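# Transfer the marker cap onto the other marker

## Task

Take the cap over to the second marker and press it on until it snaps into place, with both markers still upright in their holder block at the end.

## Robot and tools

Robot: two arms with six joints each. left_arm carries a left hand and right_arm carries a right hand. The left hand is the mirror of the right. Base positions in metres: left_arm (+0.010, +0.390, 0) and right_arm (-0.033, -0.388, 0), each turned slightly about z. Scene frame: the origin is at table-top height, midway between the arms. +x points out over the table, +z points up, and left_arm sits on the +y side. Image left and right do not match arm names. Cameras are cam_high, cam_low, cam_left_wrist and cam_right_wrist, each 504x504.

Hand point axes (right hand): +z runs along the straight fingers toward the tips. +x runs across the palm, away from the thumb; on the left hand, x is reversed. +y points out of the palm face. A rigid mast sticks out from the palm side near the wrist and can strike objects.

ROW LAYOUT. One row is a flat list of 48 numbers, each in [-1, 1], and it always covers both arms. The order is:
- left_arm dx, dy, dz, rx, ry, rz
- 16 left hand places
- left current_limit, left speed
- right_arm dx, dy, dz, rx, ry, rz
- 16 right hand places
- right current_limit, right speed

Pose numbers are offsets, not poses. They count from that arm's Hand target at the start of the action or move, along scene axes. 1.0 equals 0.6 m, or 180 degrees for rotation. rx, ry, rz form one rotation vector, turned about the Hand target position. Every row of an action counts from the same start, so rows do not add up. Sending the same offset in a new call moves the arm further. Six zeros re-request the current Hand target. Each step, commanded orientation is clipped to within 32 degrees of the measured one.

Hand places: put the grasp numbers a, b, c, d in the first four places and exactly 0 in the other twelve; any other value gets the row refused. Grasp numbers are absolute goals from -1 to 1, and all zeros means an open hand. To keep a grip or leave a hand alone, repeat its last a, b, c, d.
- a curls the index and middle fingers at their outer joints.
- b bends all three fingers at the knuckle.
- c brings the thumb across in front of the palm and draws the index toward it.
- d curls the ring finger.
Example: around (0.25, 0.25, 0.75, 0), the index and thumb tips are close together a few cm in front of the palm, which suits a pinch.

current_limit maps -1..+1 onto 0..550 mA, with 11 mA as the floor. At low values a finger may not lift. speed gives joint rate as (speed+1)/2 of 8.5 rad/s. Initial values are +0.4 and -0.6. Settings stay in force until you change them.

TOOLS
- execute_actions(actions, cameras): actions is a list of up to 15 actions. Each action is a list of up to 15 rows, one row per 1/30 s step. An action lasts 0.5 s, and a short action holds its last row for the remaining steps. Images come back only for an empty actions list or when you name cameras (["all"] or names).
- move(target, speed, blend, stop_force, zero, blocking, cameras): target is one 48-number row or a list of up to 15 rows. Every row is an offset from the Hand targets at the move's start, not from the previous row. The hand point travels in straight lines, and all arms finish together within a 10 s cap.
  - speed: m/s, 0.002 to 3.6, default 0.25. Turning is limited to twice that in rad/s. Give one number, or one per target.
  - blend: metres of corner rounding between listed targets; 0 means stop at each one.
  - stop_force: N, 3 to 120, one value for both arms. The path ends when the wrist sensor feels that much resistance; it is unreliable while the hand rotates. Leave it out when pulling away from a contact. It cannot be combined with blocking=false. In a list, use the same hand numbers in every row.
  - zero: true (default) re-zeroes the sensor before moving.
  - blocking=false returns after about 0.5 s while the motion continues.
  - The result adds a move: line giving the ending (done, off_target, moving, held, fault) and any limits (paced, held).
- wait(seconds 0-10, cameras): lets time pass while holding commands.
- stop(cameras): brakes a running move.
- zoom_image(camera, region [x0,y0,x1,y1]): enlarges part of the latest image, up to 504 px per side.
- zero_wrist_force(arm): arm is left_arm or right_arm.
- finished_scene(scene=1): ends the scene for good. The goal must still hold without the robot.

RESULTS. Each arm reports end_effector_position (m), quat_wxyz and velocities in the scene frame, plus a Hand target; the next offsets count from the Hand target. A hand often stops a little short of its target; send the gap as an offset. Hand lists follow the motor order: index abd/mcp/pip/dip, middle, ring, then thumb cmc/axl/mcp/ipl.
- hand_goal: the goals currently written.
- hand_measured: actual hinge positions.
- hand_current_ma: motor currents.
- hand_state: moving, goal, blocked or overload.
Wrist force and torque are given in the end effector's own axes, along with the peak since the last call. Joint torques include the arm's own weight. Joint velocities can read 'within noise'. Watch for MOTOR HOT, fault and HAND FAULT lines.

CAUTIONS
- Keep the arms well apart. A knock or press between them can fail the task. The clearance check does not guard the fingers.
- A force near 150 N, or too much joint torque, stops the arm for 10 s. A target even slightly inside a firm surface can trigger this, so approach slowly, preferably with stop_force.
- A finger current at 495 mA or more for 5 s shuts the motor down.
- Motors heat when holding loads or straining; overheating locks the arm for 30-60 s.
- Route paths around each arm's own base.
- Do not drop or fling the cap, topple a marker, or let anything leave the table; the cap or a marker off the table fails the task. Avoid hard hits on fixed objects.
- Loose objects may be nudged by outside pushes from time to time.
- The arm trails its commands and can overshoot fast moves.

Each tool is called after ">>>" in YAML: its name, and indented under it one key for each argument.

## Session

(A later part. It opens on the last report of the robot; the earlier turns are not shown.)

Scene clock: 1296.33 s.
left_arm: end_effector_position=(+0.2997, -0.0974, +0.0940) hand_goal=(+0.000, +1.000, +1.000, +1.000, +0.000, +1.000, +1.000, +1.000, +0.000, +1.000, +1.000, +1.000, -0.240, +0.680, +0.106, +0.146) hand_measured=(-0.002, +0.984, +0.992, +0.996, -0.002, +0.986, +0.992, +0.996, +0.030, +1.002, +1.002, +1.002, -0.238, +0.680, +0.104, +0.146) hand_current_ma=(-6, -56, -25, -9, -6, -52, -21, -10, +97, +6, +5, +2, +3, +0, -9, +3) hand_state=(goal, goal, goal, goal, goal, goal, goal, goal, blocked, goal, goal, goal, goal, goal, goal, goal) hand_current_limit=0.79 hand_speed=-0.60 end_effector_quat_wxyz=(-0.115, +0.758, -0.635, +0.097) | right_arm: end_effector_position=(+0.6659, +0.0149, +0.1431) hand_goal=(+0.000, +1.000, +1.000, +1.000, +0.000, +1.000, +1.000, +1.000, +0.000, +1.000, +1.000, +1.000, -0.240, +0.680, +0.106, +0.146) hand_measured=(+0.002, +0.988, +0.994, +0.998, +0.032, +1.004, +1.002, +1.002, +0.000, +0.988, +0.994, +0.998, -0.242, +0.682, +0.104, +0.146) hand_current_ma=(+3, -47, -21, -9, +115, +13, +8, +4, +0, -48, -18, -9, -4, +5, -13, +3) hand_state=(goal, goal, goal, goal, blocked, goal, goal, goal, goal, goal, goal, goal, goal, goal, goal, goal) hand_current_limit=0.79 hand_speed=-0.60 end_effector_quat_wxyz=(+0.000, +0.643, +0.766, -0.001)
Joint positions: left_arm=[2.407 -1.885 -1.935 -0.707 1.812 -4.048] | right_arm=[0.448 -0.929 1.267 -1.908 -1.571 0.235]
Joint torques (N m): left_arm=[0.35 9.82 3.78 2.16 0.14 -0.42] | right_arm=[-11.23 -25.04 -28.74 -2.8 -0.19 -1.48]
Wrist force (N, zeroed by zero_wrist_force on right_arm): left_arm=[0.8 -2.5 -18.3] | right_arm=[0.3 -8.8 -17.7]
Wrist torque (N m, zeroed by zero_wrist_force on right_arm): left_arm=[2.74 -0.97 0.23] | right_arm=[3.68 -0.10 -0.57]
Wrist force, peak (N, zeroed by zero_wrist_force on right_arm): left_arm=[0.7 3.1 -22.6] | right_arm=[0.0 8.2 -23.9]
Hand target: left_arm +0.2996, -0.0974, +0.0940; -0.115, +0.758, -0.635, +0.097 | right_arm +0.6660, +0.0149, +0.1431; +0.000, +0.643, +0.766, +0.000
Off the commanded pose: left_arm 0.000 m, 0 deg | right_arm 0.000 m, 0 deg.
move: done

>>> move:
  target: [0,0,0,0,0,0,-1,-0.5,0.5,-1,0,0,0,0,0,0,0,0,0,0,0,0,0.79,-0.6,0.0025,0.0004,-0.0005,0,0,0,-1,-0.5,0.5,-1,0,0,0,0,0,0,0,0,0,0,0,0,0.79,-0.6]
  speed: 0.01

>>> move:
  target: [0,0,0,0,0,0,-1,-0.5,0.5,-1,0,0,0,0,0,0,0,0,0,0,0,0,0.79,-0.6,0.0025,0.0004,-0.0005,0,0,0,-1,-0.5,0.5,-1,0,0,0,0,0,0,0,0,0,0,0,0,0.79,-0.6]
  speed: 0.01

Scene clock: 1297.67 s.
left_arm: end_effector_position=(+0.2996, -0.0974, +0.0940) hand_goal=(+0.000, +1.000, +1.000, +1.000, +0.000, +1.000, +1.000, +1.000, +0.000, +1.000, +1.000, +1.000, -0.240, +0.680, +0.106, +0.146) hand_measured=(-0.002, +0.984, +0.992, +0.996, -0.002, +0.986, +0.992, +0.996, +0.030, +1.002, +1.002, +1.002, -0.238, +0.680, +0.104, +0.146) hand_current_ma=(-6, -56, -25, -9, -6, -52, -21, -10, +97, +7, +5, +2, +3, +0, -9, +3) hand_state=(goal, goal, goal, goal, goal, goal, goal, goal, blocked, goal, goal, goal, goal, goal, goal, goal) hand_current_limit=0.79 hand_speed=-0.60 end_effector_quat_wxyz=(-0.115, +0.758, -0.635, +0.097) | right_arm: end_effector_position=(+0.6675, +0.0151, +0.1428) hand_goal=(+0.000, +1.000, +1.000, +1.000, +0.000, +1.000, +1.000, +1.000, +0.000, +1.000, +1.000, +1.000, -0.240, +0.680, +0.106, +0.146) hand_measured=(+0.002, +0.988, +0.994, +0.998, +0.034, +1.004, +1.002, +1.002, +0.000, +0.988, +0.994, +0.998, -0.242, +0.682, +0.104, +0.146) hand_current_ma=(+3, -47, -21, -9, +121, +16, +10, +5, +0, -48, -18, -9, -4, +5, -13, +3) hand_state=(goal, goal, goal, goal, blocked, goal, goal, goal, goal, goal, goal, goal, goal, goal, goal, goal) hand_current_limit=0.79 hand_speed=-0.60 end_effector_quat_wxyz=(+0.000, +0.643, +0.766, +0.000)
Joint positions: left_arm=[2.407 -1.885 -1.935 -0.707 1.812 -4.048] | right_arm=[0.447 -0.925 1.262 -1.907 -1.571 0.234]
Joint torques (N m): left_arm=[-0.55 13.8 4.11 -1.04 -2.81 -0.84] | right_arm=[-12.94 -24.75 -30.08 -3.59 0.07 -1.35]
Wrist force (N, zeroed by zero_wrist_force on right_arm): left_arm=[0.8 -8.6 -14.0] | right_arm=[0.0 -13.2 -19.1]
Wrist torque (N m, zeroed by zero_wrist_force on right_arm): left_arm=[2.44 -0.67 0.62] | right_arm=[4.17 -0.09 -0.72]
Wrist force, peak (N, zeroed by zero_wrist_force on right_arm): left_arm=[0.7 -4.5 -17.4] | right_arm=[-0.2 -12.9 -19.5]
Hand target: left_arm +0.2996, -0.0974, +0.0940; -0.115, +0.758, -0.635, +0.097 | right_arm +0.6675, +0.0152, +0.1428; +0.000, +0.643, +0.766, +0.000
Off the commanded pose: left_arm 0.000 m, 0 deg | right_arm 0.000 m, 0 deg.
move: done

Scene clock: 1298.37 s.
left_arm: end_effector_position=(+0.2996, -0.0974, +0.0940) hand_goal=(+0.000, +1.000, +1.000, +1.000, +0.000, +1.000, +1.000, +1.000, +0.000, +1.000, +1.000, +1.000, -0.240, +0.680, +0.106, +0.146) hand_measured=(-0.002, +0.984, +0.992, +0.996, -0.002, +0.986, +0.992, +0.996, +0.036, +1.002, +1.002, +1.002, -0.238, +0.680, +0.104, +0.146) hand_current_ma=(-6, -56, -25, -9, -6, -52, -21, -10, +119, +8, +5, +2, +3, +0, -9, +3) hand_state=(goal, goal, goal, goal, goal, goal, goal, goal, blocked, goal, goal, goal, goal, goal, goal, goal) hand_current_limit=0.79 hand_speed=-0.60 end_effector_quat_wxyz=(-0.115, +0.758, -0.635, +0.097) | right_arm: end_effector_position=(+0.6690, +0.0154, +0.1425) hand_goal=(+0.000, +1.000, +1.000, +1.000, +0.000, +1.000, +1.000, +1.000, +0.000, +1.000, +1.000, +1.000, -0.240, +0.680, +0.106, +0.146) hand_measured=(+0.002, +0.988, +0.994, +0.998, +0.042, +1.006, +1.004, +1.002, +0.000, +0.988, +0.994, +0.998, -0.242, +0.682, +0.104, +0.146) hand_current_ma=(+3, -47, -21, -9, +154, +19, +11, +5, +0, -48, -18, -9, -4, +5, -13, +3) hand_state=(goal, goal, goal, goal, blocked, goal, goal, goal, goal, goal, goal, goal, goal, goal, goal, goal) hand_current_limit=0.79 hand_speed=-0.60 end_effector_quat_wxyz=(+0.000, +0.643, +0.766, +0.000)
Joint positions: left_arm=[2.407 -1.885 -1.935 -0.707 1.812 -4.048] | right_arm=[0.447 -0.922 1.257 -1.905 -1.571 0.234]
Joint torques (N m): left_arm=[-0.73 14.78 4.8 -1.91 -3.24 -0.99] | right_arm=[-13.19 -23.17 -30.23 -4.64 0.23 -1.18]
Wrist force (N, zeroed by zero_wrist_force on right_arm): left_arm=[1.3 -10.8 -13.3] | right_arm=[-0.5 -16.5 -21.1]
Wrist torque (N m, zeroed by zero_wrist_force on right_arm): left_arm=[2.37 -0.57 0.79] | right_arm=[4.61 -0.11 -0.84]
Wrist force, peak (N, zeroed by zero_wrist_force on right_arm): left_arm=[1.4 -10.3 -13.8] | right_arm=[-0.5 -16.5 -21.1]
Hand target: left_arm +0.2996, -0.0974, +0.0940; -0.115, +0.758, -0.635, +0.097 | right_arm +0.6690, +0.0154, +0.1425; +0.000, +0.643, +0.766, +0.000
Off the commanded pose: left_arm 0.000 m, 0 deg | right_arm 0.000 m, 0 deg.
move: done

>>> move:
  target: [0,0,-0.001,0,0,0,-1,-0.5,0.5,-1,0,0,0,0,0,0,0,0,0,0,0,0,0.79,-0.6,0,0,-0.0008,0,0,0,-1,-0.5,0.5,-1,0,0,0,0,0,0,0,0,0,0,0,0,0.79,-0.6]
  speed: 0.01

>>> move:
  target: [0,0,0,0,0,0,-1,-0.5,0.5,-1,0,0,0,0,0,0,0,0,0,0,0,0,0.79,-0.6,0.0025,0.0004,-0.0005,0,0,0,-1,-0.5,0.5,-1,0,0,0,0,0,0,0,0,0,0,0,0,0.79,-0.6]
  speed: 0.01

>>> move:
  target: [0,0,0,0,0,0,-1,-0.5,0.5,-1,0,0,0,0,0,0,0,0,0,0,0,0,0.79,-0.6,0.0025,0.0004,-0.0005,0,0,0,-1,-0.5,0.5,-1,0,0,0,0,0,0,0,0,0,0,0,0,0.79,-0.6]
  speed: 0.01
  cameras: ["cam_low", "cam_right_wrist"]

>>> zoom_image:
  camera: "cam_low"
  region: [140, 265, 200, 315]

>>> zoom_image:
  camera: "cam_right_wrist"
  region: [20, 40, 280, 280]

Scene clock: 1300.47 s.
left_arm: end_effector_position=(+0.2996, -0.0974, +0.0934) hand_goal=(+0.000, +1.000, +1.000, +1.000, +0.000, +1.000, +1.000, +1.000, +0.000, +1.000, +1.000, +1.000, -0.240, +0.680, +0.106, +0.146) hand_measured=(-0.002, +0.984, +0.992, +0.996, -0.002, +0.986, +0.992, +0.996, +0.050, +1.004, +1.002, +1.002, -0.238, +0.680, +0.104, +0.146) hand_current_ma=(-6, -56, -25, -9, -6, -52, -21, -10, +168, +9, +6, +3, +3, +0, -9, +3) hand_state=(goal, goal, goal, goal, goal, goal, goal, goal, blocked, goal, goal, goal, goal, goal, goal, goal) hand_current_limit=0.79 hand_speed=-0.60 end_effector_quat_wxyz=(-0.115, +0.758, -0.635, +0.097) | right_arm: end_effector_position=(+0.6690, +0.0154, +0.1421) hand_goal=(+0.000, +1.000, +1.000, +1.000, +0.000, +1.000, +1.000, +1.000, +0.000, +1.000, +1.000, +1.000, -0.240, +0.680, +0.106, +0.146) hand_measured=(+0.002, +0.988, +0.994, +0.998, +0.056, +1.006, +1.004, +1.002, +0.000, +0.988, +0.994, +0.998, -0.242, +0.682, +0.104, +0.146) hand_current_ma=(+3, -47, -21, -9, +208, +20, +12, +6, +0, -48, -18, -9, -4, +5, -13, +3) hand_state=(goal, goal, goal, goal, blocked, goal, goal, goal, goal, goal, goal, goal, goal, goal, goal, goal) hand_current_limit=0.79 hand_speed=-0.60 end_effector_quat_wxyz=(+0.000, +0.643, +0.766, +0.000)
Joint positions: left_arm=[2.407 -1.886 -1.936 -0.706 1.812 -4.048] | right_arm=[0.446 -0.921 1.257 -1.906 -1.571 0.234]
Joint torques (N m): left_arm=[-0.8 7.99 0.09 0.97 -3.35 -1.21] | right_arm=[-13.07 -22.17 -7.92 -10.02 0.27 -1.34]
Wrist force (N, zeroed by zero_wrist_force on right_arm): left_arm=[2.0 -9.3 -18.5] | right_arm=[-1.0 -16.1 -23.7]
Wrist torque (N m, zeroed by zero_wrist_force on right_arm): left_arm=[3.11 -0.90 0.81] | right_arm=[5.07 -0.11 -0.90]
Wrist force, peak (N, zeroed by zero_wrist_force on right_arm): left_arm=[1.8 -9.6 -18.6] | right_arm=[-1.3 -16.0 -24.1]
Hand target: left_arm +0.2996, -0.0974, +0.0934; -0.115, +0.758, -0.635, +0.097 | right_arm +0.6690, +0.0154, +0.1420; +0.000, +0.643, +0.766, +0.000
Off the commanded pose: left_arm 0.000 m, 0 deg | right_arm 0.000 m, 0 deg.
move: done

Scene clock: 1301.17 s.
left_arm: end_effector_position=(+0.2996, -0.0974, +0.0934) hand_goal=(+0.000, +1.000, +1.000, +1.000, +0.000, +1.000, +1.000, +1.000, +0.000, +1.000, +1.000, +1.000, -0.240, +0.680, +0.106, +0.146) hand_measured=(-0.002, +0.984, +0.992, +0.996, -0.002, +0.986, +0.992, +0.996, +0.056, +1.004, +1.002, +1.002, -0.238, +0.680, +0.104, +0.146) hand_current_ma=(-6, -56, -25, -9, -6, -52, -21, -10, +192, +10, +6, +3, +3, +0, -9, +3) hand_state=(goal, goal, goal, goal, goal, goal, goal, goal, blocked, goal, goal, goal, goal, goal, goal, goal) hand_current_limit=0.79 hand_speed=-0.60 end_effector_quat_wxyz=(-0.115, +0.758, -0.635, +0.097) | right_arm: end_effector_position=(+0.6705, +0.0156, +0.1417) hand_goal=(+0.000, +1.000, +1.000, +1.000, +0.000, +1.000, +1.000, +1.000, +0.000, +1.000, +1.000, +1.000, -0.240, +0.680, +0.106, +0.146) hand_measured=(+0.002, +0.988, +0.994, +0.998, +0.064, +1.006, +1.004, +1.002, +0.000, +0.988, +0.994, +0.998, -0.242, +0.682, +0.104, +0.146) hand_current_ma=(+3, -47, -21, -9, +244, +23, +14, +7, +0, -48, -18, -9, -4, +5, -13, +3) hand_state=(goal, goal, goal, goal, blocked, goal, goal, goal, goal, goal, goal, goal, goal, goal, goal, goal) hand_current_limit=0.79 hand_speed=-0.60 end_effector_quat_wxyz=(+0.000, +0.643, +0.766, +0.000)
Joint positions: left_arm=[2.407 -1.886 -1.936 -0.706 1.812 -4.048] | right_arm=[0.446 -0.918 1.252 -1.904 -1.571 0.233]
Joint torques (N m): left_arm=[-0.73 10.73 0.61 -0.34 -3.4 -1.24] | right_arm=[-13.41 -22.48 -31.6 -5.71 0.27 -1.4]
Wrist force (N, zeroed by zero_wrist_force on right_arm): left_arm=[2.5 -13.7 -16.2] | right_arm=[-1.7 -20.7 -24.7]
Wrist torque (N m, zeroed by zero_wrist_force on right_arm): left_arm=[2.87 -0.68 1.11] | right_arm=[5.45 -0.11 -1.07]
Wrist force, peak (N, zeroed by zero_wrist_force on right_arm): left_arm=[2.5 -13.7 -16.2] | right_arm=[-1.7 -20.7 -24.7]
Hand target: left_arm +0.2996, -0.0974, +0.0934; -0.115, +0.758, -0.635, +0.097 | right_arm +0.6705, +0.0156, +0.1417; +0.000, +0.643, +0.766, +0.000
Off the commanded pose: left_arm 0.000 m, 0 deg | right_arm 0.000 m, 0 deg.
move: done

Scene clock: 1301.90 s.
left_arm: end_effector_position=(+0.2996, -0.0974, +0.0934) hand_goal=(+0.000, +1.000, +1.000, +1.000, +0.000, +1.000, +1.000, +1.000, +0.000, +1.000, +1.000, +1.000, -0.240, +0.680, +0.106, +0.146) hand_measured=(-0.002, +0.984, +0.992, +0.996, -0.002, +0.986, +0.992, +0.996, +0.060, +1.004, +1.002, +1.002, -0.238, +0.680, +0.104, +0.146) hand_current_ma=(-6, -56, -25, -9, -6, -52, -21, -10, +209, +10, +6, +3, +3, +0, -9, +3) hand_state=(goal, goal, goal, goal, goal, goal, goal, goal, blocked, goal, goal, goal, goal, goal, goal, goal) hand_current_limit=0.79 hand_speed=-0.60 end_effector_quat_wxyz=(-0.115, +0.758, -0.635, +0.097) | right_arm: end_effector_position=(+0.6720, +0.0159, +0.1415) hand_goal=(+0.000, +1.000, +1.000, +1.000, +0.000, +1.000, +1.000, +1.000, +0.000, +1.000, +1.000, +1.000, -0.240, +0.680, +0.106, +0.146) hand_measured=(+0.002, +0.988, +0.994, +0.998, +0.078, +1.006, +1.004, +1.002, +0.000, +0.988, +0.994, +0.998, -0.242, +0.682, +0.104, +0.146) hand_current_ma=(+3, -46, -21, -9, +299, +20, +13, +7, +0, -47, -18, -9, -4, +5, -13, +3) hand_state=(goal, goal, goal, goal, blocked, goal, goal, goal, goal, goal, goal, goal, goal, goal, goal, goal) hand_current_limit=0.79 hand_speed=-0.60 end_effector_quat_wxyz=(+0.000, +0.643, +0.766, +0.000)
Joint positions: left_arm=[2.407 -1.886 -1.936 -0.706 1.812 -4.048] | right_arm=[0.445 -0.914 1.247 -1.903 -1.571 0.233]
Joint torques (N m): left_arm=[-0.97 12.71 0.32 -2.28 -3.36 -1.23] | right_arm=[-10.54 -22.75 -28.75 -3.95 0.02 -1.36]
Wrist force (N, zeroed by zero_wrist_force on right_arm): left_arm=[2.1 -14.3 -13.9] | right_arm=[-2.2 -14.0 -23.3]
Wrist torque (N m, zeroed by zero_wrist_force on right_arm): left_arm=[2.59 -0.53 1.11] | right_arm=[4.84 -0.23 -1.00]
Wrist force, peak (N, zeroed by zero_wrist_force on right_arm): left_arm=[2.5 -15.8 -14.3] | right_arm=[-1.8 -21.4 -25.1]
Hand target: left_arm +0.2996, -0.0974, +0.0934; -0.115, +0.758, -0.635, +0.097 | right_arm +0.6720, +0.0159, +0.1414; +0.000, +0.643, +0.766, +0.000
Off the commanded pose: left_arm 0.000 m, 0 deg | right_arm 0.000 m, 0 deg.
move: done
Images, in order (width x height): cam_low 504x504, cam_right_wrist 504x504.

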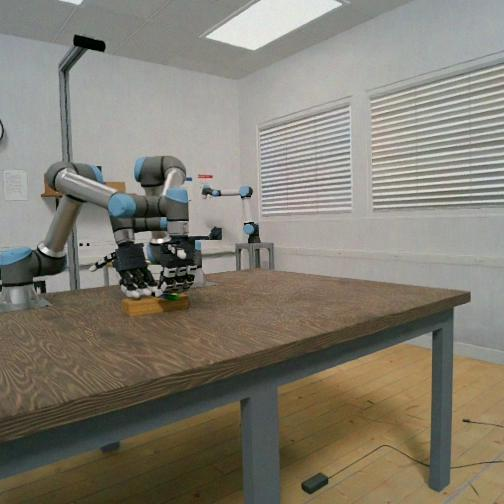

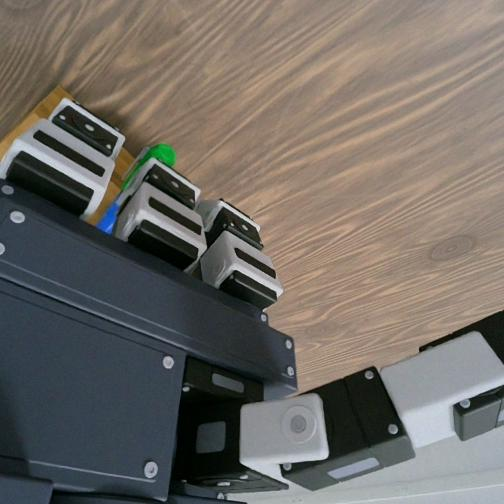

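Scaled by 8.400.

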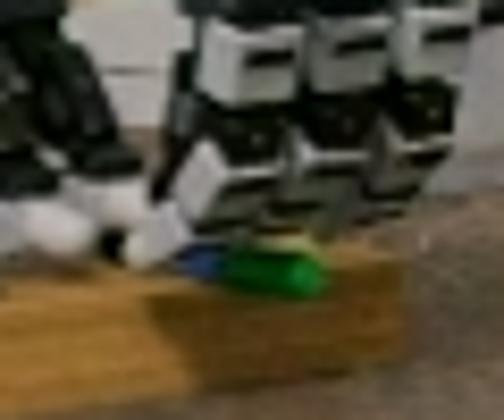

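Scaled by 1.938.

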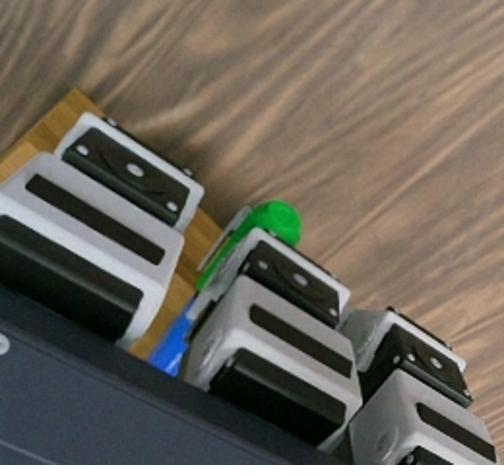

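>>> move:
  target: [0,0,0,0,0,0,-1,-0.5,0.5,-1,0,0,0,0,0,0,0,0,0,0,0,0,0.79,-0.6,0,0,0.06,0,0,0,-1,-0.5,0.5,-1,0,0,0,0,0,0,0,0,0,0,0,0,0.79,-0.6]
  speed: 0.06
  cameras: ["cam_right_wrist"]

>>> zoom_image:
  camera: "cam_right_wrist"
  region: [80, 60, 200, 240]

>>> move:
  target: [0,0,0,0,0,0,-1,-0.5,0.5,-1,0,0,0,0,0,0,0,0,0,0,0,0,0.79,-0.6,0.05,0,0.3,0,0,0,-1,-0.5,0.5,-1,0,0,0,0,0,0,0,0,0,0,0,0,0.79,-0.6]
  speed: 0.2
  cameras: ["cam_high", "cam_low"]

>>> zoom_image:
  camera: "cam_high"
  region: [230, 270, 280, 330]

>>> zoom_image:
  camera: "cam_low"
  region: [145, 275, 195, 315]

Scene clock: 1315.13 s.
left_arm: end_effector_position=(+0.2996, -0.0974, +0.0934) hand_goal=(+0.000, +1.000, +1.000, +1.000, +0.000, +1.000, +1.000, +1.000, +0.000, +1.000, +1.000, +1.000, -0.240, +0.680, +0.106, +0.146) hand_measured=(-0.002, +0.984, +0.992, +0.996, -0.002, +0.986, +0.992, +0.996, +0.054, +1.004, +1.002, +1.002, -0.238, +0.680, +0.104, +0.146) hand_current_ma=(-6, -56, -25, -9, -6, -52, -21, -10, +182, +10, +6, +3, +3, +0, -9, +3) hand_state=(goal, goal, goal, goal, goal, goal, goal, goal, blocked, goal, goal, goal, goal, goal, goal, goal) hand_current_limit=0.79 hand_speed=-0.60 end_effector_quat_wxyz=(-0.115, +0.758, -0.635, +0.097) | right_arm: end_effector_position=(+0.6720, +0.0159, +0.1773) hand_goal=(+0.000, +1.000, +1.000, +1.000, +0.000, +1.000, +1.000, +1.000, +0.000, +1.000, +1.000, +1.000, -0.240, +0.680, +0.106, +0.146) hand_measured=(+0.002, +0.988, +0.994, +0.998, +0.004, +0.998, +1.000, +1.000, +0.000, +0.988, +0.994, +0.998, -0.242, +0.682, +0.104, +0.146) hand_current_ma=(+3, -46, -21, -9, +9, -10, +0, +1, +0, -47, -18, -9, -4, +5, -13, +3) hand_state=(goal, goal, goal, goal, goal, goal, goal, goal, goal, goal, goal, goal, goal, goal, goal, goal) hand_current_limit=0.79 hand_speed=-0.60 end_effector_quat_wxyz=(+0.000, +0.643, +0.766, +0.000)
Joint positions: left_arm=[2.407 -1.886 -1.936 -0.706 1.812 -4.048] | right_arm=[0.445 -0.94 1.195 -1.825 -1.571 0.233]
Joint torques (N m): left_arm=[-0.44 22.34 6.59 -2.4 -3.49 -1.16] | right_arm=[2.27 -55.51 -31.56 0.09 0.15 -0.75]
Wrist force (N, zeroed by zero_wrist_force on right_arm): left_arm=[0.8 -11.6 -15.6] | right_arm=[2.9 2.2 1.4]
Wrist torque (N m, zeroed by zero_wrist_force on right_arm): left_arm=[2.75 -0.75 0.76] | right_arm=[0.28 -0.49 0.01]
Wrist force, peak (N, zeroed by zero_wrist_force on right_arm): left_arm=[2.2 -14.7 -13.9] | right_arm=[-2.2 -14.2 -24.2]
Hand target: left_arm +0.2996, -0.0974, +0.0934; -0.115, +0.758, -0.635, +0.097 | right_arm +0.6720, +0.0159, +0.1774; +0.000, +0.643, +0.766, +0.000
Off the commanded pose: left_arm 0.000 m, 0 deg | right_arm 0.000 m, 0 deg.
move: done
Images, in order (width x height): cam_right_wrist 504x504.

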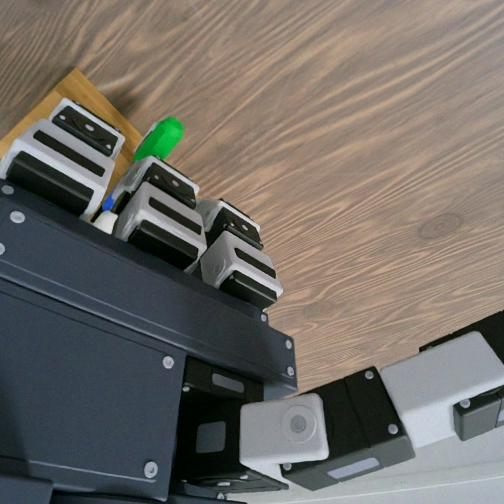

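Scaled by 2.800.

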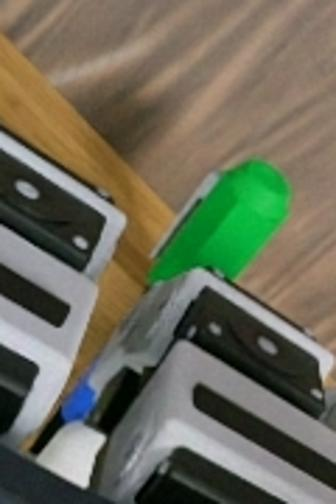

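Scene clock: 1316.87 s.
left_arm: end_effector_position=(+0.2996, -0.0974, +0.0934) hand_goal=(+0.000, +1.000, +1.000, +1.000, +0.000, +1.000, +1.000, +1.000, +0.000, +1.000, +1.000, +1.000, -0.240, +0.680, +0.106, +0.146) hand_measured=(-0.002, +0.984, +0.992, +0.996, -0.002, +0.986, +0.992, +0.996, +0.054, +1.004, +1.002, +1.002, -0.238, +0.680, +0.104, +0.146) hand_current_ma=(-6, -56, -25, -9, -6, -52, -21, -10, +182, +10, +6, +3, +3, +0, -9, +3) hand_state=(goal, goal, goal, goal, goal, goal, goal, goal, blocked, goal, goal, goal, goal, goal, goal, goal) hand_current_limit=0.79 hand_speed=-0.60 end_effector_quat_wxyz=(-0.115, +0.758, -0.635, +0.097) | right_arm: end_effector_position=(+0.7020, +0.0159, +0.3574) hand_goal=(+0.000, +1.000, +1.000, +1.000, +0.000, +1.000, +1.000, +1.000, +0.000, +1.000, +1.000, +1.000, -0.240, +0.680, +0.106, +0.146) hand_measured=(+0.002, +0.988, +0.994, +0.998, +0.004, +0.996, +1.000, +1.000, +0.000, +0.988, +0.994, +0.998, -0.242, +0.682, +0.104, +0.146) hand_current_ma=(+3, -46, -21, -9, +9, -11, +0, +1, +0, -47, -18, -9, -4, +5, -13, +3) hand_state=(goal, goal, goal, goal, goal, goal, goal, goal, goal, goal, goal, goal, goal, goal, goal, goal) hand_current_limit=0.79 hand_speed=-0.60 end_effector_quat_wxyz=(+0.000, +0.643, +0.766, +0.000)
Joint positions: left_arm=[2.407 -1.886 -1.936 -0.706 1.812 -4.048] | right_arm=[0.43 -0.861 0.597 -1.306 -1.571 0.217]
Joint torques (N m): left_arm=[-0.31 27.1 9.85 -0.86 -3.44 -1.09] | right_arm=[-8.9 -37.83 -33.21 0.16 -2.96 1.28]
Wrist force (N, zeroed by zero_wrist_force on right_arm): left_arm=[0.8 -11.4 -15.5] | right_arm=[2.6 2.5 1.7]
Wrist torque (N m, zeroed by zero_wrist_force on right_arm): left_arm=[2.77 -0.75 0.76] | right_arm=[0.32 -0.44 -0.12]
Wrist force, peak (N, zeroed by zero_wrist_force on right_arm): left_arm=[0.9 -11.6 -15.8] | right_arm=[3.2 2.6 1.5]
Hand target: left_arm +0.2996, -0.0974, +0.0934; -0.115, +0.758, -0.635, +0.097 | right_arm +0.7020, +0.0159, +0.3574; +0.000, +0.643, +0.766, +0.000
Off the commanded pose: left_arm 0.000 m, 0 deg | right_arm 0.000 m, 0 deg.
move: done
Images, in order (width x height): cam_high 504x504, cam_low 504x504.

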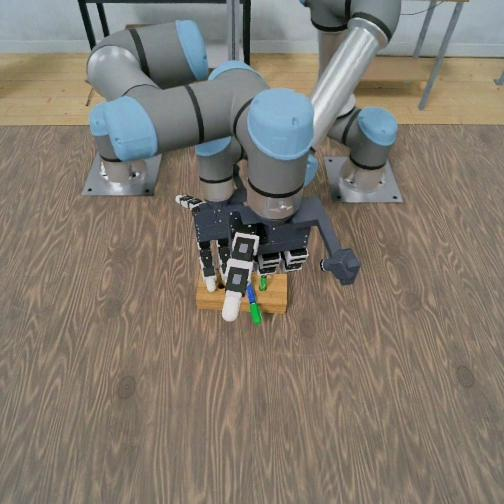

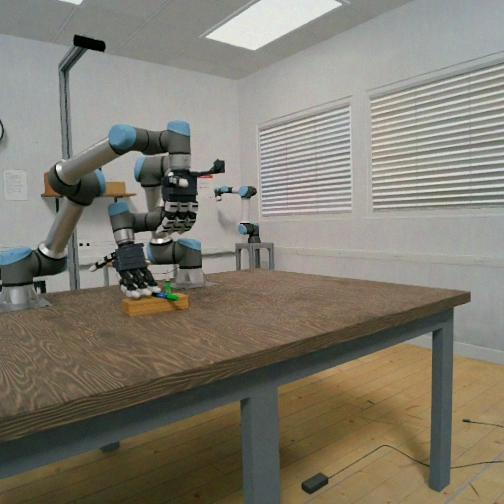

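Scaled by 8.400.

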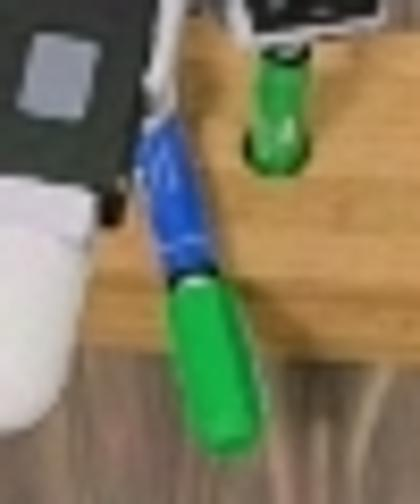

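Scaled by 10.080.

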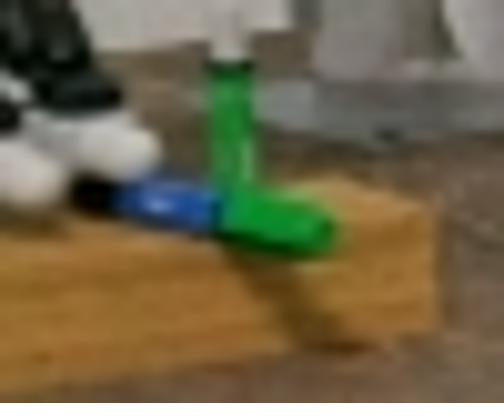

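>>> move:
  target:
    - [0,0,0,0,0,0,-1,-0.5,0.5,-1,0,0,0,0,0,0,0,0,0,0,0,0,0.79,-0.6,-0.0233,0.001,-0.2,0,0,0,-1,-0.5,0.5,-1,0,0,0,0,0,0,0,0,0,0,0,0,0.79,-0.6]
    - [0,0,0,0,0,0,-1,-0.5,0.5,-1,0,0,0,0,0,0,0,0,0,0,0,0,0.79,-0.6,-0.0233,0.001,-0.3433,0,0,0,-1,-0.5,0.5,-1,0,0,0,0,0,0,0,0,0,0,0,0,0.79,-0.6]
  speed: [0.2, 0.08]
  blend: [0.01, 0]

>>> move:
  target: [0,0,0,0,0,0,-1,-0.5,0.5,-1,0,0,0,0,0,0,0,0,0,0,0,0,0.79,-0.6,0,0,-0.02,0,0,0,-1,-0.5,0.5,-1,0,0,0,0,0,0,0,0,0,0,0,0,0.79,-0.6]
  speed: 0.015
  stop_force: 5

Scene clock: 1322.33 s.
left_arm: end_effector_position=(+0.2996, -0.0974, +0.0934) hand_goal=(+0.000, +1.000, +1.000, +1.000, +0.000, +1.000, +1.000, +1.000, +0.000, +1.000, +1.000, +1.000, -0.240, +0.680, +0.106, +0.146) hand_measured=(-0.002, +0.984, +0.992, +0.996, -0.002, +0.986, +0.992, +0.996, +0.054, +1.004, +1.002, +1.002, -0.238, +0.680, +0.104, +0.146) hand_current_ma=(-6, -56, -25, -9, -6, -52, -21, -10, +182, +10, +6, +3, +3, +0, -9, +3) hand_state=(goal, goal, goal, goal, goal, goal, goal, goal, blocked, goal, goal, goal, goal, goal, goal, goal) hand_current_limit=0.79 hand_speed=-0.60 end_effector_quat_wxyz=(-0.115, +0.758, -0.635, +0.097) | right_arm: end_effector_position=(+0.6881, +0.0165, +0.1516) hand_goal=(+0.000, +1.000, +1.000, +1.000, +0.000, +1.000, +1.000, +1.000, +0.000, +1.000, +1.000, +1.000, -0.240, +0.680, +0.106, +0.146) hand_measured=(+0.002, +0.988, +0.994, +0.998, +0.004, +0.996, +1.000, +1.000, +0.000, +0.988, +0.994, +0.998, -0.242, +0.682, +0.104, +0.146) hand_current_ma=(+3, -46, -21, -9, +9, -11, +0, +1, +0, -47, -18, -9, -4, +5, -13, +3) hand_state=(goal, goal, goal, goal, goal, goal, goal, goal, goal, goal, goal, goal, goal, goal, goal, goal) hand_current_limit=0.79 hand_speed=-0.60 end_effector_quat_wxyz=(+0.000, +0.643, +0.766, +0.000)
Joint positions: left_arm=[2.407 -1.886 -1.936 -0.706 1.812 -4.048] | right_arm=[0.438 -0.889 1.176 -1.857 -1.571 0.225]
Joint torques (N m): left_arm=[0.18 30.86 10.55 0.08 -3.36 -0.87] | right_arm=[10.8 -36.83 -11.53 -5.52 2.32 -1.59]
Wrist force (N, zeroed by zero_wrist_force on right_arm): left_arm=[0.8 -11.6 -15.3] | right_arm=[3.0 2.4 1.3]
Wrist torque (N m, zeroed by zero_wrist_force on right_arm): left_arm=[2.73 -0.74 0.76] | right_arm=[0.33 -0.50 -0.05]
Wrist force, peak (N, zeroed by zero_wrist_force on right_arm): left_arm=[1.0 -11.8 -15.7] | right_arm=[3.2 2.8 1.4]
Hand target: left_arm +0.2996, -0.0974, +0.0934; -0.115, +0.758, -0.635, +0.097 | right_arm +0.6881, +0.0165, +0.1515; +0.000, +0.643, +0.766, +0.000
Off the commanded pose: left_arm 0.000 m, 0 deg | right_arm 0.000 m, 0 deg.
move: done

Scene clock: 1323.93 s.
left_arm: end_effector_position=(+0.2996, -0.0974, +0.0934) hand_goal=(+0.000, +1.000, +1.000, +1.000, +0.000, +1.000, +1.000, +1.000, +0.000, +1.000, +1.000, +1.000, -0.240, +0.680, +0.106, +0.146) hand_measured=(-0.002, +0.984, +0.992, +0.996, -0.002, +0.986, +0.992, +0.996, +0.054, +1.004, +1.002, +1.002, -0.238, +0.680, +0.104, +0.146) hand_current_ma=(-6, -56, -25, -9, -6, -52, -21, -10, +182, +10, +6, +3, +3, +0, -9, +3) hand_state=(goal, goal, goal, goal, goal, goal, goal, goal, blocked, goal, goal, goal, goal, goal, goal, goal) hand_current_limit=0.79 hand_speed=-0.60 end_effector_quat_wxyz=(-0.115, +0.758, -0.635, +0.097) | right_arm: end_effector_position=(+0.6881, +0.0165, +0.1458) hand_goal=(+0.000, +1.000, +1.000, +1.000, +0.000, +1.000, +1.000, +1.000, +0.000, +1.000, +1.000, +1.000, -0.240, +0.680, +0.106, +0.146) hand_measured=(+0.002, +0.988, +0.994, +0.998, +0.004, +1.000, +1.000, +1.000, +0.000, +0.988, +0.994, +0.998, -0.242, +0.682, +0.104, +0.146) hand_current_ma=(+3, -46, -21, -9, +9, +0, +1, +1, +0, -47, -18, -9, -4, +5, -13, +3) hand_state=(goal, goal, goal, goal, goal, goal, goal, goal, goal, goal, goal, goal, goal, goal, goal, goal) hand_current_limit=0.79 hand_speed=-0.60 end_effector_quat_wxyz=(+0.000, +0.643, +0.766, +0.000)
Joint positions: left_arm=[2.407 -1.886 -1.936 -0.706 1.812 -4.048] | right_arm=[0.438 -0.885 1.184 -1.87 -1.571 0.225]
Joint torques (N m): left_arm=[-0.35 30.08 10.73 0.22 -3.26 -0.86] | right_arm=[9.7 -53.6 -29.28 0.92 2.27 -1.37]
Wrist force (N, zeroed by zero_wrist_force on right_arm): left_arm=[1.0 -11.4 -15.2] | right_arm=[2.7 5.1 -3.3]
Wrist torque (N m, zeroed by zero_wrist_force on right_arm): left_arm=[2.72 -0.71 0.79] | right_arm=[0.81 -0.42 -0.03]
Wrist force, peak (N, zeroed by zero_wrist_force on right_arm): left_arm=[1.3 -11.8 -15.6] | right_arm=[2.4 7.0 -7.3]
Hand target: left_arm +0.2996, -0.0974, +0.0934; -0.115, +0.758, -0.635, +0.097 | right_arm +0.6881, +0.0165, +0.1458; +0.000, +0.643, +0.766, +0.000 (not the last commanded pose)
Off the commanded pose: left_arm 0.000 m, 0 deg | right_arm 0.006 m, 0 deg.
move: contact (right_arm)

>>> move:
  target: [0,0,0,0,0,0,-1,-0.5,0.5,-1,0,0,0,0,0,0,0,0,0,0,0,0,0.79,-0.6,0,0,-0.001,0,0,0,-1,-0.5,0.5,-1,0,0,0,0,0,0,0,0,0,0,0,0,0.79,-0.6]
  speed: 0.015

>>> move:
  target: [0,0,0,0,0,0,-1,-0.5,0.5,-1,0,0,0,0,0,0,0,0,0,0,0,0,0.79,-0.6,0.005,0.0007,0,0,0,0,-1,-0.5,0.5,-1,0,0,0,0,0,0,0,0,0,0,0,0,0.79,-0.6]
  speed: 0.015

>>> move:
  target: [0,0,0,0,0,0,-1,-0.5,0.5,-1,0,0,0,0,0,0,0,0,0,0,0,0,0.79,-0.6,0.005,0.0007,0,0,0,0,-1,-0.5,0.5,-1,0,0,0,0,0,0,0,0,0,0,0,0,0.79,-0.6]
  speed: 0.015
  cameras: ["cam_low", "cam_right_wrist"]

>>> zoom_image:
  camera: "cam_low"
  region: [145, 275, 195, 315]

>>> zoom_image:
  camera: "cam_right_wrist"
  region: [20, 40, 280, 280]

Scene clock: 1325.67 s.
left_arm: end_effector_position=(+0.2996, -0.0974, +0.0934) hand_goal=(+0.000, +1.000, +1.000, +1.000, +0.000, +1.000, +1.000, +1.000, +0.000, +1.000, +1.000, +1.000, -0.240, +0.680, +0.106, +0.146) hand_measured=(-0.002, +0.984, +0.992, +0.996, -0.002, +0.986, +0.992, +0.996, +0.054, +1.004, +1.002, +1.002, -0.238, +0.680, +0.104, +0.146) hand_current_ma=(-6, -56, -25, -9, -6, -52, -21, -10, +182, +10, +6, +3, +3, +0, -9, +3) hand_state=(goal, goal, goal, goal, goal, goal, goal, goal, blocked, goal, goal, goal, goal, goal, goal, goal) hand_current_limit=0.79 hand_speed=-0.60 end_effector_quat_wxyz=(-0.115, +0.758, -0.635, +0.097) | right_arm: end_effector_position=(+0.6881, +0.0165, +0.1453) hand_goal=(+0.000, +1.000, +1.000, +1.000, +0.000, +1.000, +1.000, +1.000, +0.000, +1.000, +1.000, +1.000, -0.240, +0.680, +0.106, +0.146) hand_measured=(+0.002, +0.988, +0.994, +0.998, +0.004, +1.000, +1.000, +1.000, +0.000, +0.988, +0.994, +0.998, -0.242, +0.682, +0.104, +0.146) hand_current_ma=(+3, -46, -21, -9, +10, +0, +1, +1, +0, -47, -18, -9, -4, +5, -13, +3) hand_state=(goal, goal, goal, goal, goal, goal, goal, goal, goal, goal, goal, goal, goal, goal, goal, goal) hand_current_limit=0.79 hand_speed=-0.60 end_effector_quat_wxyz=(+0.000, +0.643, +0.766, +0.000)
Joint positions: left_arm=[2.407 -1.886 -1.936 -0.706 1.812 -4.048] | right_arm=[0.438 -0.884 1.185 -1.871 -1.571 0.225]
Joint torques (N m): left_arm=[-0.84 29.1 10.09 0.15 -3.5 -0.64] | right_arm=[10.47 -31.27 -6.63 -4.15 2.26 -1.43]
Wrist force (N, zeroed by zero_wrist_force on right_arm): left_arm=[1.2 -12.0 -15.3] | right_arm=[2.7 6.3 -7.6]
Wrist torque (N m, zeroed by zero_wrist_force on right_arm): left_arm=[2.70 -0.71 0.82] | right_arm=[1.34 -0.37 -0.01]
Wrist force, peak (N, zeroed by zero_wrist_force on right_arm): left_arm=[1.1 -11.9 -15.5] | right_arm=[2.7 6.3 -7.6]
Hand target: left_arm +0.2996, -0.0974, +0.0934; -0.115, +0.758, -0.635, +0.097 | right_arm +0.6881, +0.0165, +0.1452; +0.000, +0.643, +0.766, +0.000
Off the commanded pose: left_arm 0.000 m, 0 deg | right_arm 0.000 m, 0 deg.
move: done

Scene clock: 1326.43 s.
left_arm: end_effector_position=(+0.2996, -0.0974, +0.0934) hand_goal=(+0.000, +1.000, +1.000, +1.000, +0.000, +1.000, +1.000, +1.000, +0.000, +1.000, +1.000, +1.000, -0.240, +0.680, +0.106, +0.146) hand_measured=(-0.002, +0.984, +0.992, +0.996, -0.002, +0.986, +0.992, +0.996, +0.054, +1.004, +1.002, +1.002, -0.238, +0.680, +0.104, +0.146) hand_current_ma=(-6, -56, -25, -9, -6, -52, -21, -10, +182, +10, +6, +3, +3, +0, -9, +3) hand_state=(goal, goal, goal, goal, goal, goal, goal, goal, blocked, goal, goal, goal, goal, goal, goal, goal) hand_current_limit=0.79 hand_speed=-0.60 end_effector_quat_wxyz=(-0.115, +0.758, -0.635, +0.097) | right_arm: end_effector_position=(+0.6910, +0.0169, +0.1452) hand_goal=(+0.000, +1.000, +1.000, +1.000, +0.000, +1.000, +1.000, +1.000, +0.000, +1.000, +1.000, +1.000, -0.240, +0.680, +0.106, +0.146) hand_measured=(+0.002, +0.988, +0.994, +0.998, +0.006, +1.002, +1.000, +1.000, +0.000, +0.988, +0.994, +0.998, -0.242, +0.682, +0.104, +0.146) hand_current_ma=(+3, -46, -21, -9, +16, +5, +3, +1, +0, -47, -18, -9, -4, +5, -13, +3) hand_state=(goal, goal, goal, goal, goal, goal, goal, goal, goal, goal, goal, goal, goal, goal, goal, goal) hand_current_limit=0.79 hand_speed=-0.60 end_effector_quat_wxyz=(+0.000, +0.643, +0.766, +0.000)
Joint positions: left_arm=[2.407 -1.886 -1.936 -0.706 1.812 -4.048] | right_arm=[0.437 -0.877 1.174 -1.866 -1.571 0.224]
Joint torques (N m): left_arm=[-0.37 30.97 9.93 0.03 -3.51 -0.7] | right_arm=[-10.63 -34.63 -29.99 -1.07 2.08 -1.45]
Wrist force (N, zeroed by zero_wrist_force on right_arm): left_arm=[1.0 -12.3 -15.1] | right_arm=[2.4 -1.6 -5.1]
Wrist torque (N m, zeroed by zero_wrist_force on right_arm): left_arm=[2.69 -0.67 0.82] | right_arm=[1.51 -0.40 -0.16]
Wrist force, peak (N, zeroed by zero_wrist_force on right_arm): left_arm=[1.3 -12.4 -15.4] | right_arm=[2.5 6.9 -8.5]
Hand target: left_arm +0.2996, -0.0974, +0.0934; -0.115, +0.758, -0.635, +0.097 | right_arm +0.6911, +0.0169, +0.1452; +0.000, +0.643, +0.766, +0.000
Off the commanded pose: left_arm 0.000 m, 0 deg | right_arm 0.000 m, 0 deg.
move: done

Scene clock: 1327.20 s.
left_arm: end_effector_position=(+0.2996, -0.0974, +0.0934) hand_goal=(+0.000, +1.000, +1.000, +1.000, +0.000, +1.000, +1.000, +1.000, +0.000, +1.000, +1.000, +1.000, -0.240, +0.680, +0.106, +0.146) hand_measured=(-0.002, +0.984, +0.992, +0.996, -0.002, +0.986, +0.992, +0.996, +0.054, +1.004, +1.002, +1.002, -0.238, +0.680, +0.104, +0.146) hand_current_ma=(-6, -56, -25, -9, -6, -52, -21, -10, +182, +10, +6, +3, +3, +0, -9, +3) hand_state=(goal, goal, goal, goal, goal, goal, goal, goal, blocked, goal, goal, goal, goal, goal, goal, goal) hand_current_limit=0.79 hand_speed=-0.60 end_effector_quat_wxyz=(-0.115, +0.758, -0.635, +0.097) | right_arm: end_effector_position=(+0.6940, +0.0173, +0.1452) hand_goal=(+0.000, +1.000, +1.000, +1.000, +0.000, +1.000, +1.000, +1.000, +0.000, +1.000, +1.000, +1.000, -0.240, +0.680, +0.106, +0.146) hand_measured=(+0.002, +0.988, +0.994, +0.998, +0.006, +1.002, +1.000, +1.000, +0.000, +0.988, +0.994, +0.998, -0.242, +0.682, +0.104, +0.146) hand_current_ma=(+3, -46, -21, -9, +20, +4, +3, +1, +0, -47, -18, -9, -4, +5, -13, +3) hand_state=(goal, goal, goal, goal, goal, goal, goal, goal, goal, goal, goal, goal, goal, goal, goal, goal) hand_current_limit=0.79 hand_speed=-0.60 end_effector_quat_wxyz=(+0.000, +0.643, +0.766, +0.000)
Joint positions: left_arm=[2.407 -1.886 -1.936 -0.706 1.812 -4.048] | right_arm=[0.436 -0.871 1.162 -1.861 -1.571 0.223]
Joint torques (N m): left_arm=[-0.7 29.16 9.4 -0.08 -3.41 -0.5] | right_arm=[-9.45 -35.74 -31.24 -0.92 1.51 -1.6]
Wrist force (N, zeroed by zero_wrist_force on right_arm): left_arm=[1.0 -12.0 -14.9] | right_arm=[2.6 -0.7 -3.5]
Wrist torque (N m, zeroed by zero_wrist_force on right_arm): left_arm=[2.69 -0.71 0.81] | right_arm=[1.26 -0.46 -0.12]
Wrist force, peak (N, zeroed by zero_wrist_force on right_arm): left_arm=[1.2 -12.2 -15.4] | right_arm=[2.2 -1.7 -5.2]
Hand target: left_arm +0.2996, -0.0974, +0.0934; -0.115, +0.758, -0.635, +0.097 | right_arm +0.6941, +0.0173, +0.1452; +0.000, +0.643, +0.766, +0.000
Off the commanded pose: left_arm 0.000 m, 0 deg | right_arm 0.000 m, 0 deg.
move: done
Images, in order (width x height): cam_low 504x504, cam_right_wrist 504x504.

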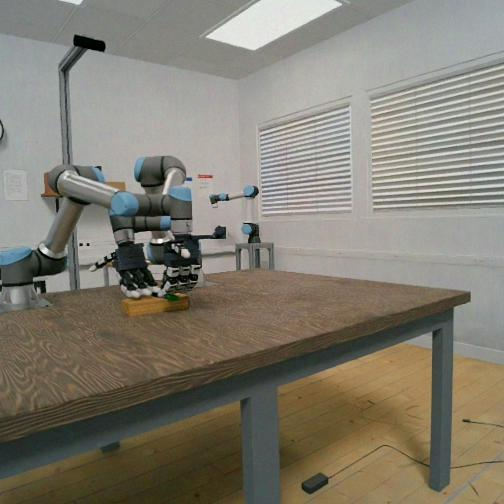

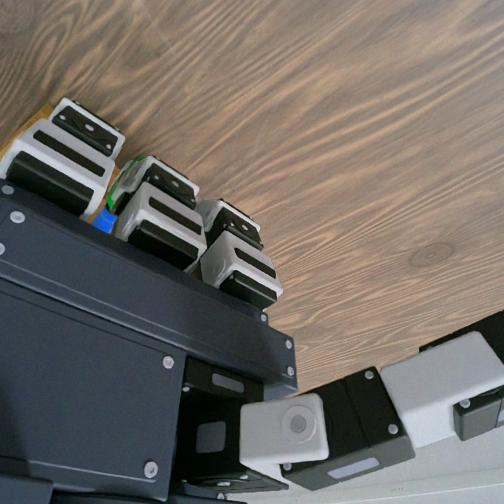

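Scaled by 10.080.

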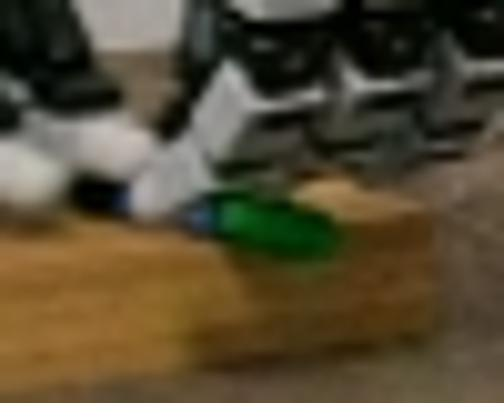

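Scaled by 1.938.

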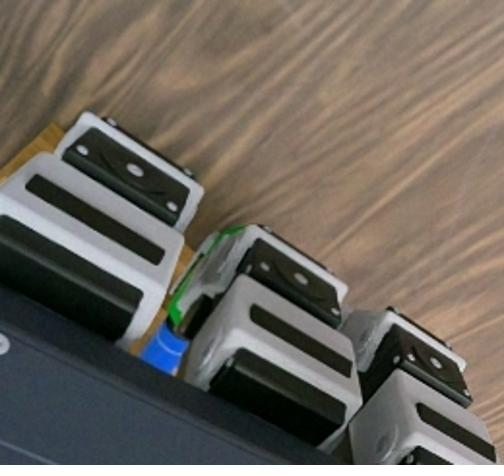

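>>> move:
  target: [0,0,0,0,0,0,-1,-0.5,0.5,-1,0,0,0,0,0,0,0,0,0,0,0,0,0.79,-0.6,-0.01,-0.0003,0.002,0,0,0,-1,-0.5,0.5,-1,0,0,0,0,0,0,0,0,0,0,0,0,0.79,-0.6]
  speed: 0.03

>>> move:
  target: [0,0,0,0,0,0,-1,-0.5,0.5,-1,0,0,0,0,0,0,0,0,0,0,0,0,0.79,-0.6,0,0,-0.005,0,0,0,-1,-0.5,0.5,-1,0,0,0,0,0,0,0,0,0,0,0,0,0.79,-0.6]
  speed: 0.015

>>> move:
  target: [0,0,0,0,0,0,-1,-0.5,0.5,-1,0,0,0,0,0,0,0,0,0,0,0,0,0.79,-0.6,0.005,0.0007,0,0,0,0,-1,-0.5,0.5,-1,0,0,0,0,0,0,0,0,0,0,0,0,0.79,-0.6]
  speed: 0.015

>>> move:
  target: [0,0,0,0,0,0,-1,-0.5,0.5,-1,0,0,0,0,0,0,0,0,0,0,0,0,0.79,-0.6,0.005,0.0007,0,0,0,0,-1,-0.5,0.5,-1,0,0,0,0,0,0,0,0,0,0,0,0,0.79,-0.6]
  speed: 0.015
  cameras: ["cam_low", "cam_right_wrist"]

>>> zoom_image:
  camera: "cam_low"
  region: [145, 275, 195, 315]

>>> zoom_image:
  camera: "cam_right_wrist"
  region: [20, 40, 280, 280]

Scene clock: 1329.00 s.
left_arm: end_effector_position=(+0.2996, -0.0974, +0.0934) hand_goal=(+0.000, +1.000, +1.000, +1.000, +0.000, +1.000, +1.000, +1.000, +0.000, +1.000, +1.000, +1.000, -0.240, +0.680, +0.106, +0.146) hand_measured=(-0.002, +0.984, +0.992, +0.996, -0.002, +0.986, +0.992, +0.996, +0.054, +1.004, +1.002, +1.002, -0.238, +0.680, +0.104, +0.146) hand_current_ma=(-6, -56, -25, -9, -6, -52, -21, -10, +182, +10, +6, +3, +3, +0, -9, +3) hand_state=(goal, goal, goal, goal, goal, goal, goal, goal, blocked, goal, goal, goal, goal, goal, goal, goal) hand_current_limit=0.79 hand_speed=-0.60 end_effector_quat_wxyz=(-0.115, +0.758, -0.635, +0.097) | right_arm: end_effector_position=(+0.6882, +0.0171, +0.1464) hand_goal=(+0.000, +1.000, +1.000, +1.000, +0.000, +1.000, +1.000, +1.000, +0.000, +1.000, +1.000, +1.000, -0.240, +0.680, +0.106, +0.146) hand_measured=(+0.002, +0.988, +0.994, +0.998, +0.012, +0.996, +1.000, +1.000, +0.000, +0.988, +0.994, +0.998, -0.242, +0.682, +0.104, +0.146) hand_current_ma=(+3, -46, -21, -9, +40, -16, +1, +1, +0, -47, -18, -9, -4, +5, -13, +3) hand_state=(goal, goal, goal, goal, goal, goal, goal, goal, goal, goal, goal, goal, goal, goal, goal, goal) hand_current_limit=0.79 hand_speed=-0.60 end_effector_quat_wxyz=(+0.000, +0.643, +0.766, +0.000)
Joint positions: left_arm=[2.407 -1.886 -1.936 -0.706 1.812 -4.048] | right_arm=[0.438 -0.884 1.182 -1.868 -1.571 0.226]
Joint torques (N m): left_arm=[-0.33 30.45 9.22 -0.12 -3.55 -0.41] | right_arm=[12.84 -54.81 -8.53 -4.84 0.03 1.45]
Wrist force (N, zeroed by zero_wrist_force on right_arm): left_arm=[0.6 -9.7 -16.5] | right_arm=[2.0 4.8 -1.8]
Wrist torque (N m, zeroed by zero_wrist_force on right_arm): left_arm=[2.83 -0.85 0.63] | right_arm=[0.61 -0.47 -0.15]
Wrist force, peak (N, zeroed by zero_wrist_force on right_arm): left_arm=[1.1 -12.0 -15.6] | right_arm=[2.2 10.3 -8.5]
Hand target: left_arm +0.2996, -0.0974, +0.0934; -0.115, +0.758, -0.635, +0.097 | right_arm +0.6881, +0.0171, +0.1464; +0.000, +0.643, +0.766, +0.000
Off the commanded pose: left_arm 0.000 m, 0 deg | right_arm 0.000 m, 0 deg.
move: done

Scene clock: 1329.80 s.
left_arm: end_effector_position=(+0.2996, -0.0974, +0.0934) hand_goal=(+0.000, +1.000, +1.000, +1.000, +0.000, +1.000, +1.000, +1.000, +0.000, +1.000, +1.000, +1.000, -0.240, +0.680, +0.106, +0.146) hand_measured=(-0.002, +0.984, +0.992, +0.996, -0.002, +0.986, +0.992, +0.996, +0.054, +1.004, +1.002, +1.002, -0.238, +0.680, +0.104, +0.146) hand_current_ma=(-6, -56, -25, -9, -6, -52, -21, -10, +182, +10, +6, +3, +3, +0, -9, +3) hand_state=(goal, goal, goal, goal, goal, goal, goal, goal, blocked, goal, goal, goal, goal, goal, goal, goal) hand_current_limit=0.79 hand_speed=-0.60 end_effector_quat_wxyz=(-0.115, +0.758, -0.635, +0.097) | right_arm: end_effector_position=(+0.6881, +0.0172, +0.1435) hand_goal=(+0.000, +1.000, +1.000, +1.000, +0.000, +1.000, +1.000, +1.000, +0.000, +1.000, +1.000, +1.000, -0.240, +0.680, +0.106, +0.146) hand_measured=(+0.002, +0.988, +0.994, +0.998, +0.024, +1.000, +1.002, +1.000, +0.000, +0.988, +0.994, +0.998, -0.242, +0.682, +0.104, +0.146) hand_current_ma=(+3, -46, -21, -9, +81, +2, +4, +2, +0, -47, -18, -9, -4, +5, -13, +3) hand_state=(goal, goal, goal, goal, blocked, goal, goal, goal, goal, goal, goal, goal, goal, goal, goal, goal) hand_current_limit=0.79 hand_speed=-0.60 end_effector_quat_wxyz=(+0.000, +0.643, +0.766, +0.000)
Joint positions: left_arm=[2.407 -1.886 -1.936 -0.706 1.812 -4.048] | right_arm=[0.438 -0.882 1.186 -1.874 -1.571 0.226]
Joint torques (N m): left_arm=[-0.26 28.75 10.43 -0.04 -3.55 -0.49] | right_arm=[13.2 -20.52 2.88 -0.78 -0.48 1.43]
Wrist force (N, zeroed by zero_wrist_force on right_arm): left_arm=[1.7 -6.9 -19.8] | right_arm=[1.5 16.4 -24.0]
Wrist torque (N m, zeroed by zero_wrist_force on right_arm): left_arm=[3.08 -0.94 0.62] | right_arm=[3.24 -0.09 0.02]
Wrist force, peak (N, zeroed by zero_wrist_force on right_arm): left_arm=[1.7 -6.9 -19.8] | right_arm=[1.5 16.4 -24.0]
Hand target: left_arm +0.2996, -0.0974, +0.0934; -0.115, +0.758, -0.635, +0.097 | right_arm +0.6881, +0.0171, +0.1434; +0.000, +0.643, +0.766, +0.000
Off the commanded pose: left_arm 0.000 m, 0 deg | right_arm 0.000 m, 0 deg.
move: done

Scene clock: 1330.57 s.
left_arm: end_effector_position=(+0.2996, -0.0974, +0.0934) hand_goal=(+0.000, +1.000, +1.000, +1.000, +0.000, +1.000, +1.000, +1.000, +0.000, +1.000, +1.000, +1.000, -0.240, +0.680, +0.106, +0.146) hand_measured=(-0.002, +0.984, +0.992, +0.996, -0.002, +0.986, +0.992, +0.996, +0.054, +1.004, +1.002, +1.002, -0.238, +0.680, +0.104, +0.146) hand_current_ma=(-6, -56, -25, -9, -6, -52, -21, -10, +183, +10, +6, +3, +3, +0, -9, +3) hand_state=(goal, goal, goal, goal, goal, goal, goal, goal, blocked, goal, goal, goal, goal, goal, goal, goal) hand_current_limit=0.79 hand_speed=-0.60 end_effector_quat_wxyz=(-0.115, +0.758, -0.635, +0.097) | right_arm: end_effector_position=(+0.6910, +0.0176, +0.1434) hand_goal=(+0.000, +1.000, +1.000, +1.000, +0.000, +1.000, +1.000, +1.000, +0.000, +1.000, +1.000, +1.000, -0.240, +0.680, +0.106, +0.146) hand_measured=(+0.002, +0.988, +0.994, +0.998, +0.026, +1.004, +1.002, +1.002, +0.000, +0.988, +0.994, +0.998, -0.242, +0.682, +0.104, +0.146) hand_current_ma=(+3, -46, -21, -9, +90, +13, +8, +4, +0, -47, -18, -9, -4, +5, -13, +3) hand_state=(goal, goal, goal, goal, blocked, goal, goal, goal, goal, goal, goal, goal, goal, goal, goal, goal) hand_current_limit=0.79 hand_speed=-0.60 end_effector_quat_wxyz=(+0.000, +0.643, +0.766, +0.000)
Joint positions: left_arm=[2.407 -1.886 -1.936 -0.706 1.812 -4.048] | right_arm=[0.437 -0.875 1.175 -1.869 -1.571 0.225]
Joint torques (N m): left_arm=[-0.99 27.35 8.6 0.14 -3.64 -0.41] | right_arm=[-12.55 -26.22 -30.2 -2.74 -1.15 -1.39]
Wrist force (N, zeroed by zero_wrist_force on right_arm): left_arm=[1.7 -9.5 -18.7] | right_arm=[1.7 -8.2 -16.6]
Wrist torque (N m, zeroed by zero_wrist_force on right_arm): left_arm=[3.07 -0.91 0.78] | right_arm=[3.80 -0.22 -0.41]
Wrist force, peak (N, zeroed by zero_wrist_force on right_arm): left_arm=[2.2 -6.9 -20.2] | right_arm=[1.1 17.0 -25.1]
Hand target: left_arm +0.2996, -0.0974, +0.0934; -0.115, +0.758, -0.635, +0.097 | right_arm +0.6911, +0.0176, +0.1434; +0.000, +0.643, +0.766, +0.000
Off the commanded pose: left_arm 0.000 m, 0 deg | right_arm 0.000 m, 0 deg.
move: done

Scene clock: 1331.33 s.
left_arm: end_effector_position=(+0.2996, -0.0974, +0.0934) hand_goal=(+0.000, +1.000, +1.000, +1.000, +0.000, +1.000, +1.000, +1.000, +0.000, +1.000, +1.000, +1.000, -0.240, +0.680, +0.106, +0.146) hand_measured=(-0.002, +0.984, +0.992, +0.996, -0.002, +0.986, +0.992, +0.996, +0.054, +1.004, +1.002, +1.002, -0.238, +0.680, +0.104, +0.146) hand_current_ma=(-6, -56, -25, -9, -6, -52, -21, -10, +183, +10, +6, +3, +3, +0, -9, +3) hand_state=(goal, goal, goal, goal, goal, goal, goal, goal, blocked, goal, goal, goal, goal, goal, goal, goal) hand_current_limit=0.79 hand_speed=-0.60 end_effector_quat_wxyz=(-0.115, +0.758, -0.635, +0.097) | right_arm: end_effector_position=(+0.6940, +0.0180, +0.1434) hand_goal=(+0.000, +1.000, +1.000, +1.000, +0.000, +1.000, +1.000, +1.000, +0.000, +1.000, +1.000, +1.000, -0.240, +0.680, +0.106, +0.146) hand_measured=(+0.002, +0.988, +0.994, +0.998, +0.028, +1.004, +1.002, +1.002, +0.000, +0.988, +0.994, +0.998, -0.242, +0.682, +0.104, +0.146) hand_current_ma=(+3, -46, -21, -9, +100, +12, +8, +4, +0, -47, -18, -9, -4, +5, -13, +3) hand_state=(goal, goal, goal, goal, blocked, goal, goal, goal, goal, goal, goal, goal, goal, goal, goal, goal) hand_current_limit=0.79 hand_speed=-0.60 end_effector_quat_wxyz=(+0.000, +0.643, +0.766, +0.000)
Joint positions: left_arm=[2.407 -1.886 -1.936 -0.706 1.812 -4.048] | right_arm=[0.436 -0.868 1.163 -1.865 -1.571 0.224]
Joint torques (N m): left_arm=[-0.58 25 9.89 0.12 -3.53 -0.29] | right_arm=[-11.8 -29.43 -30.86 -2.72 -1.35 -1.19]
Wrist force (N, zeroed by zero_wrist_force on right_arm): left_arm=[1.5 -8.6 -18.2] | right_arm=[1.5 -7.5 -13.7]
Wrist torque (N m, zeroed by zero_wrist_force on right_arm): left_arm=[3.02 -0.91 0.70] | right_arm=[3.25 -0.35 -0.45]
Wrist force, peak (N, zeroed by zero_wrist_force on right_arm): left_arm=[1.9 -9.6 -18.8] | right_arm=[1.7 -9.0 -16.8]
Hand target: left_arm +0.2996, -0.0974, +0.0934; -0.115, +0.758, -0.635, +0.097 | right_arm +0.6941, +0.0180, +0.1434; +0.000, +0.643, +0.766, +0.000
Off the commanded pose: left_arm 0.000 m, 0 deg | right_arm 0.000 m, 0 deg.
move: done
Images, in order (width x height): cam_low 504x504, cam_right_wrist 504x504.

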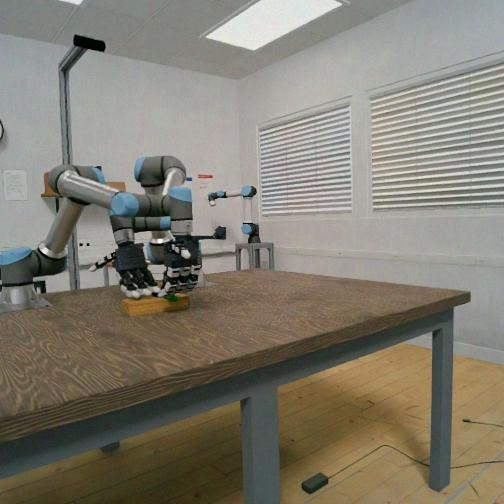

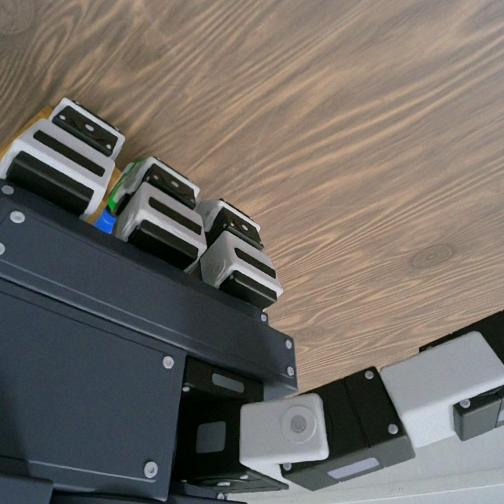

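Scaled by 10.080.

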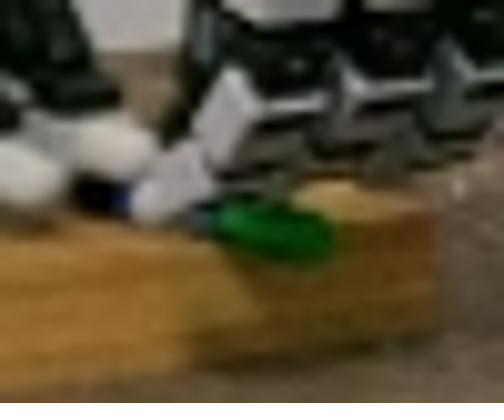

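Scaled by 1.938.

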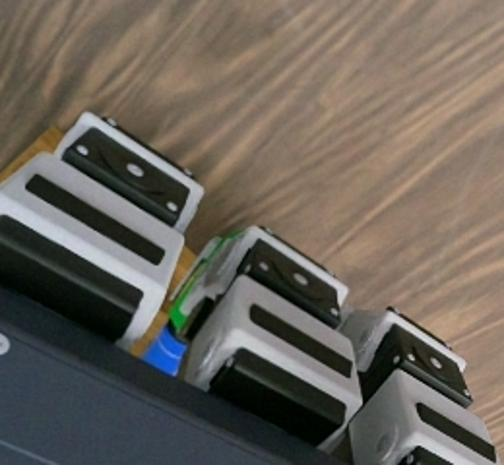

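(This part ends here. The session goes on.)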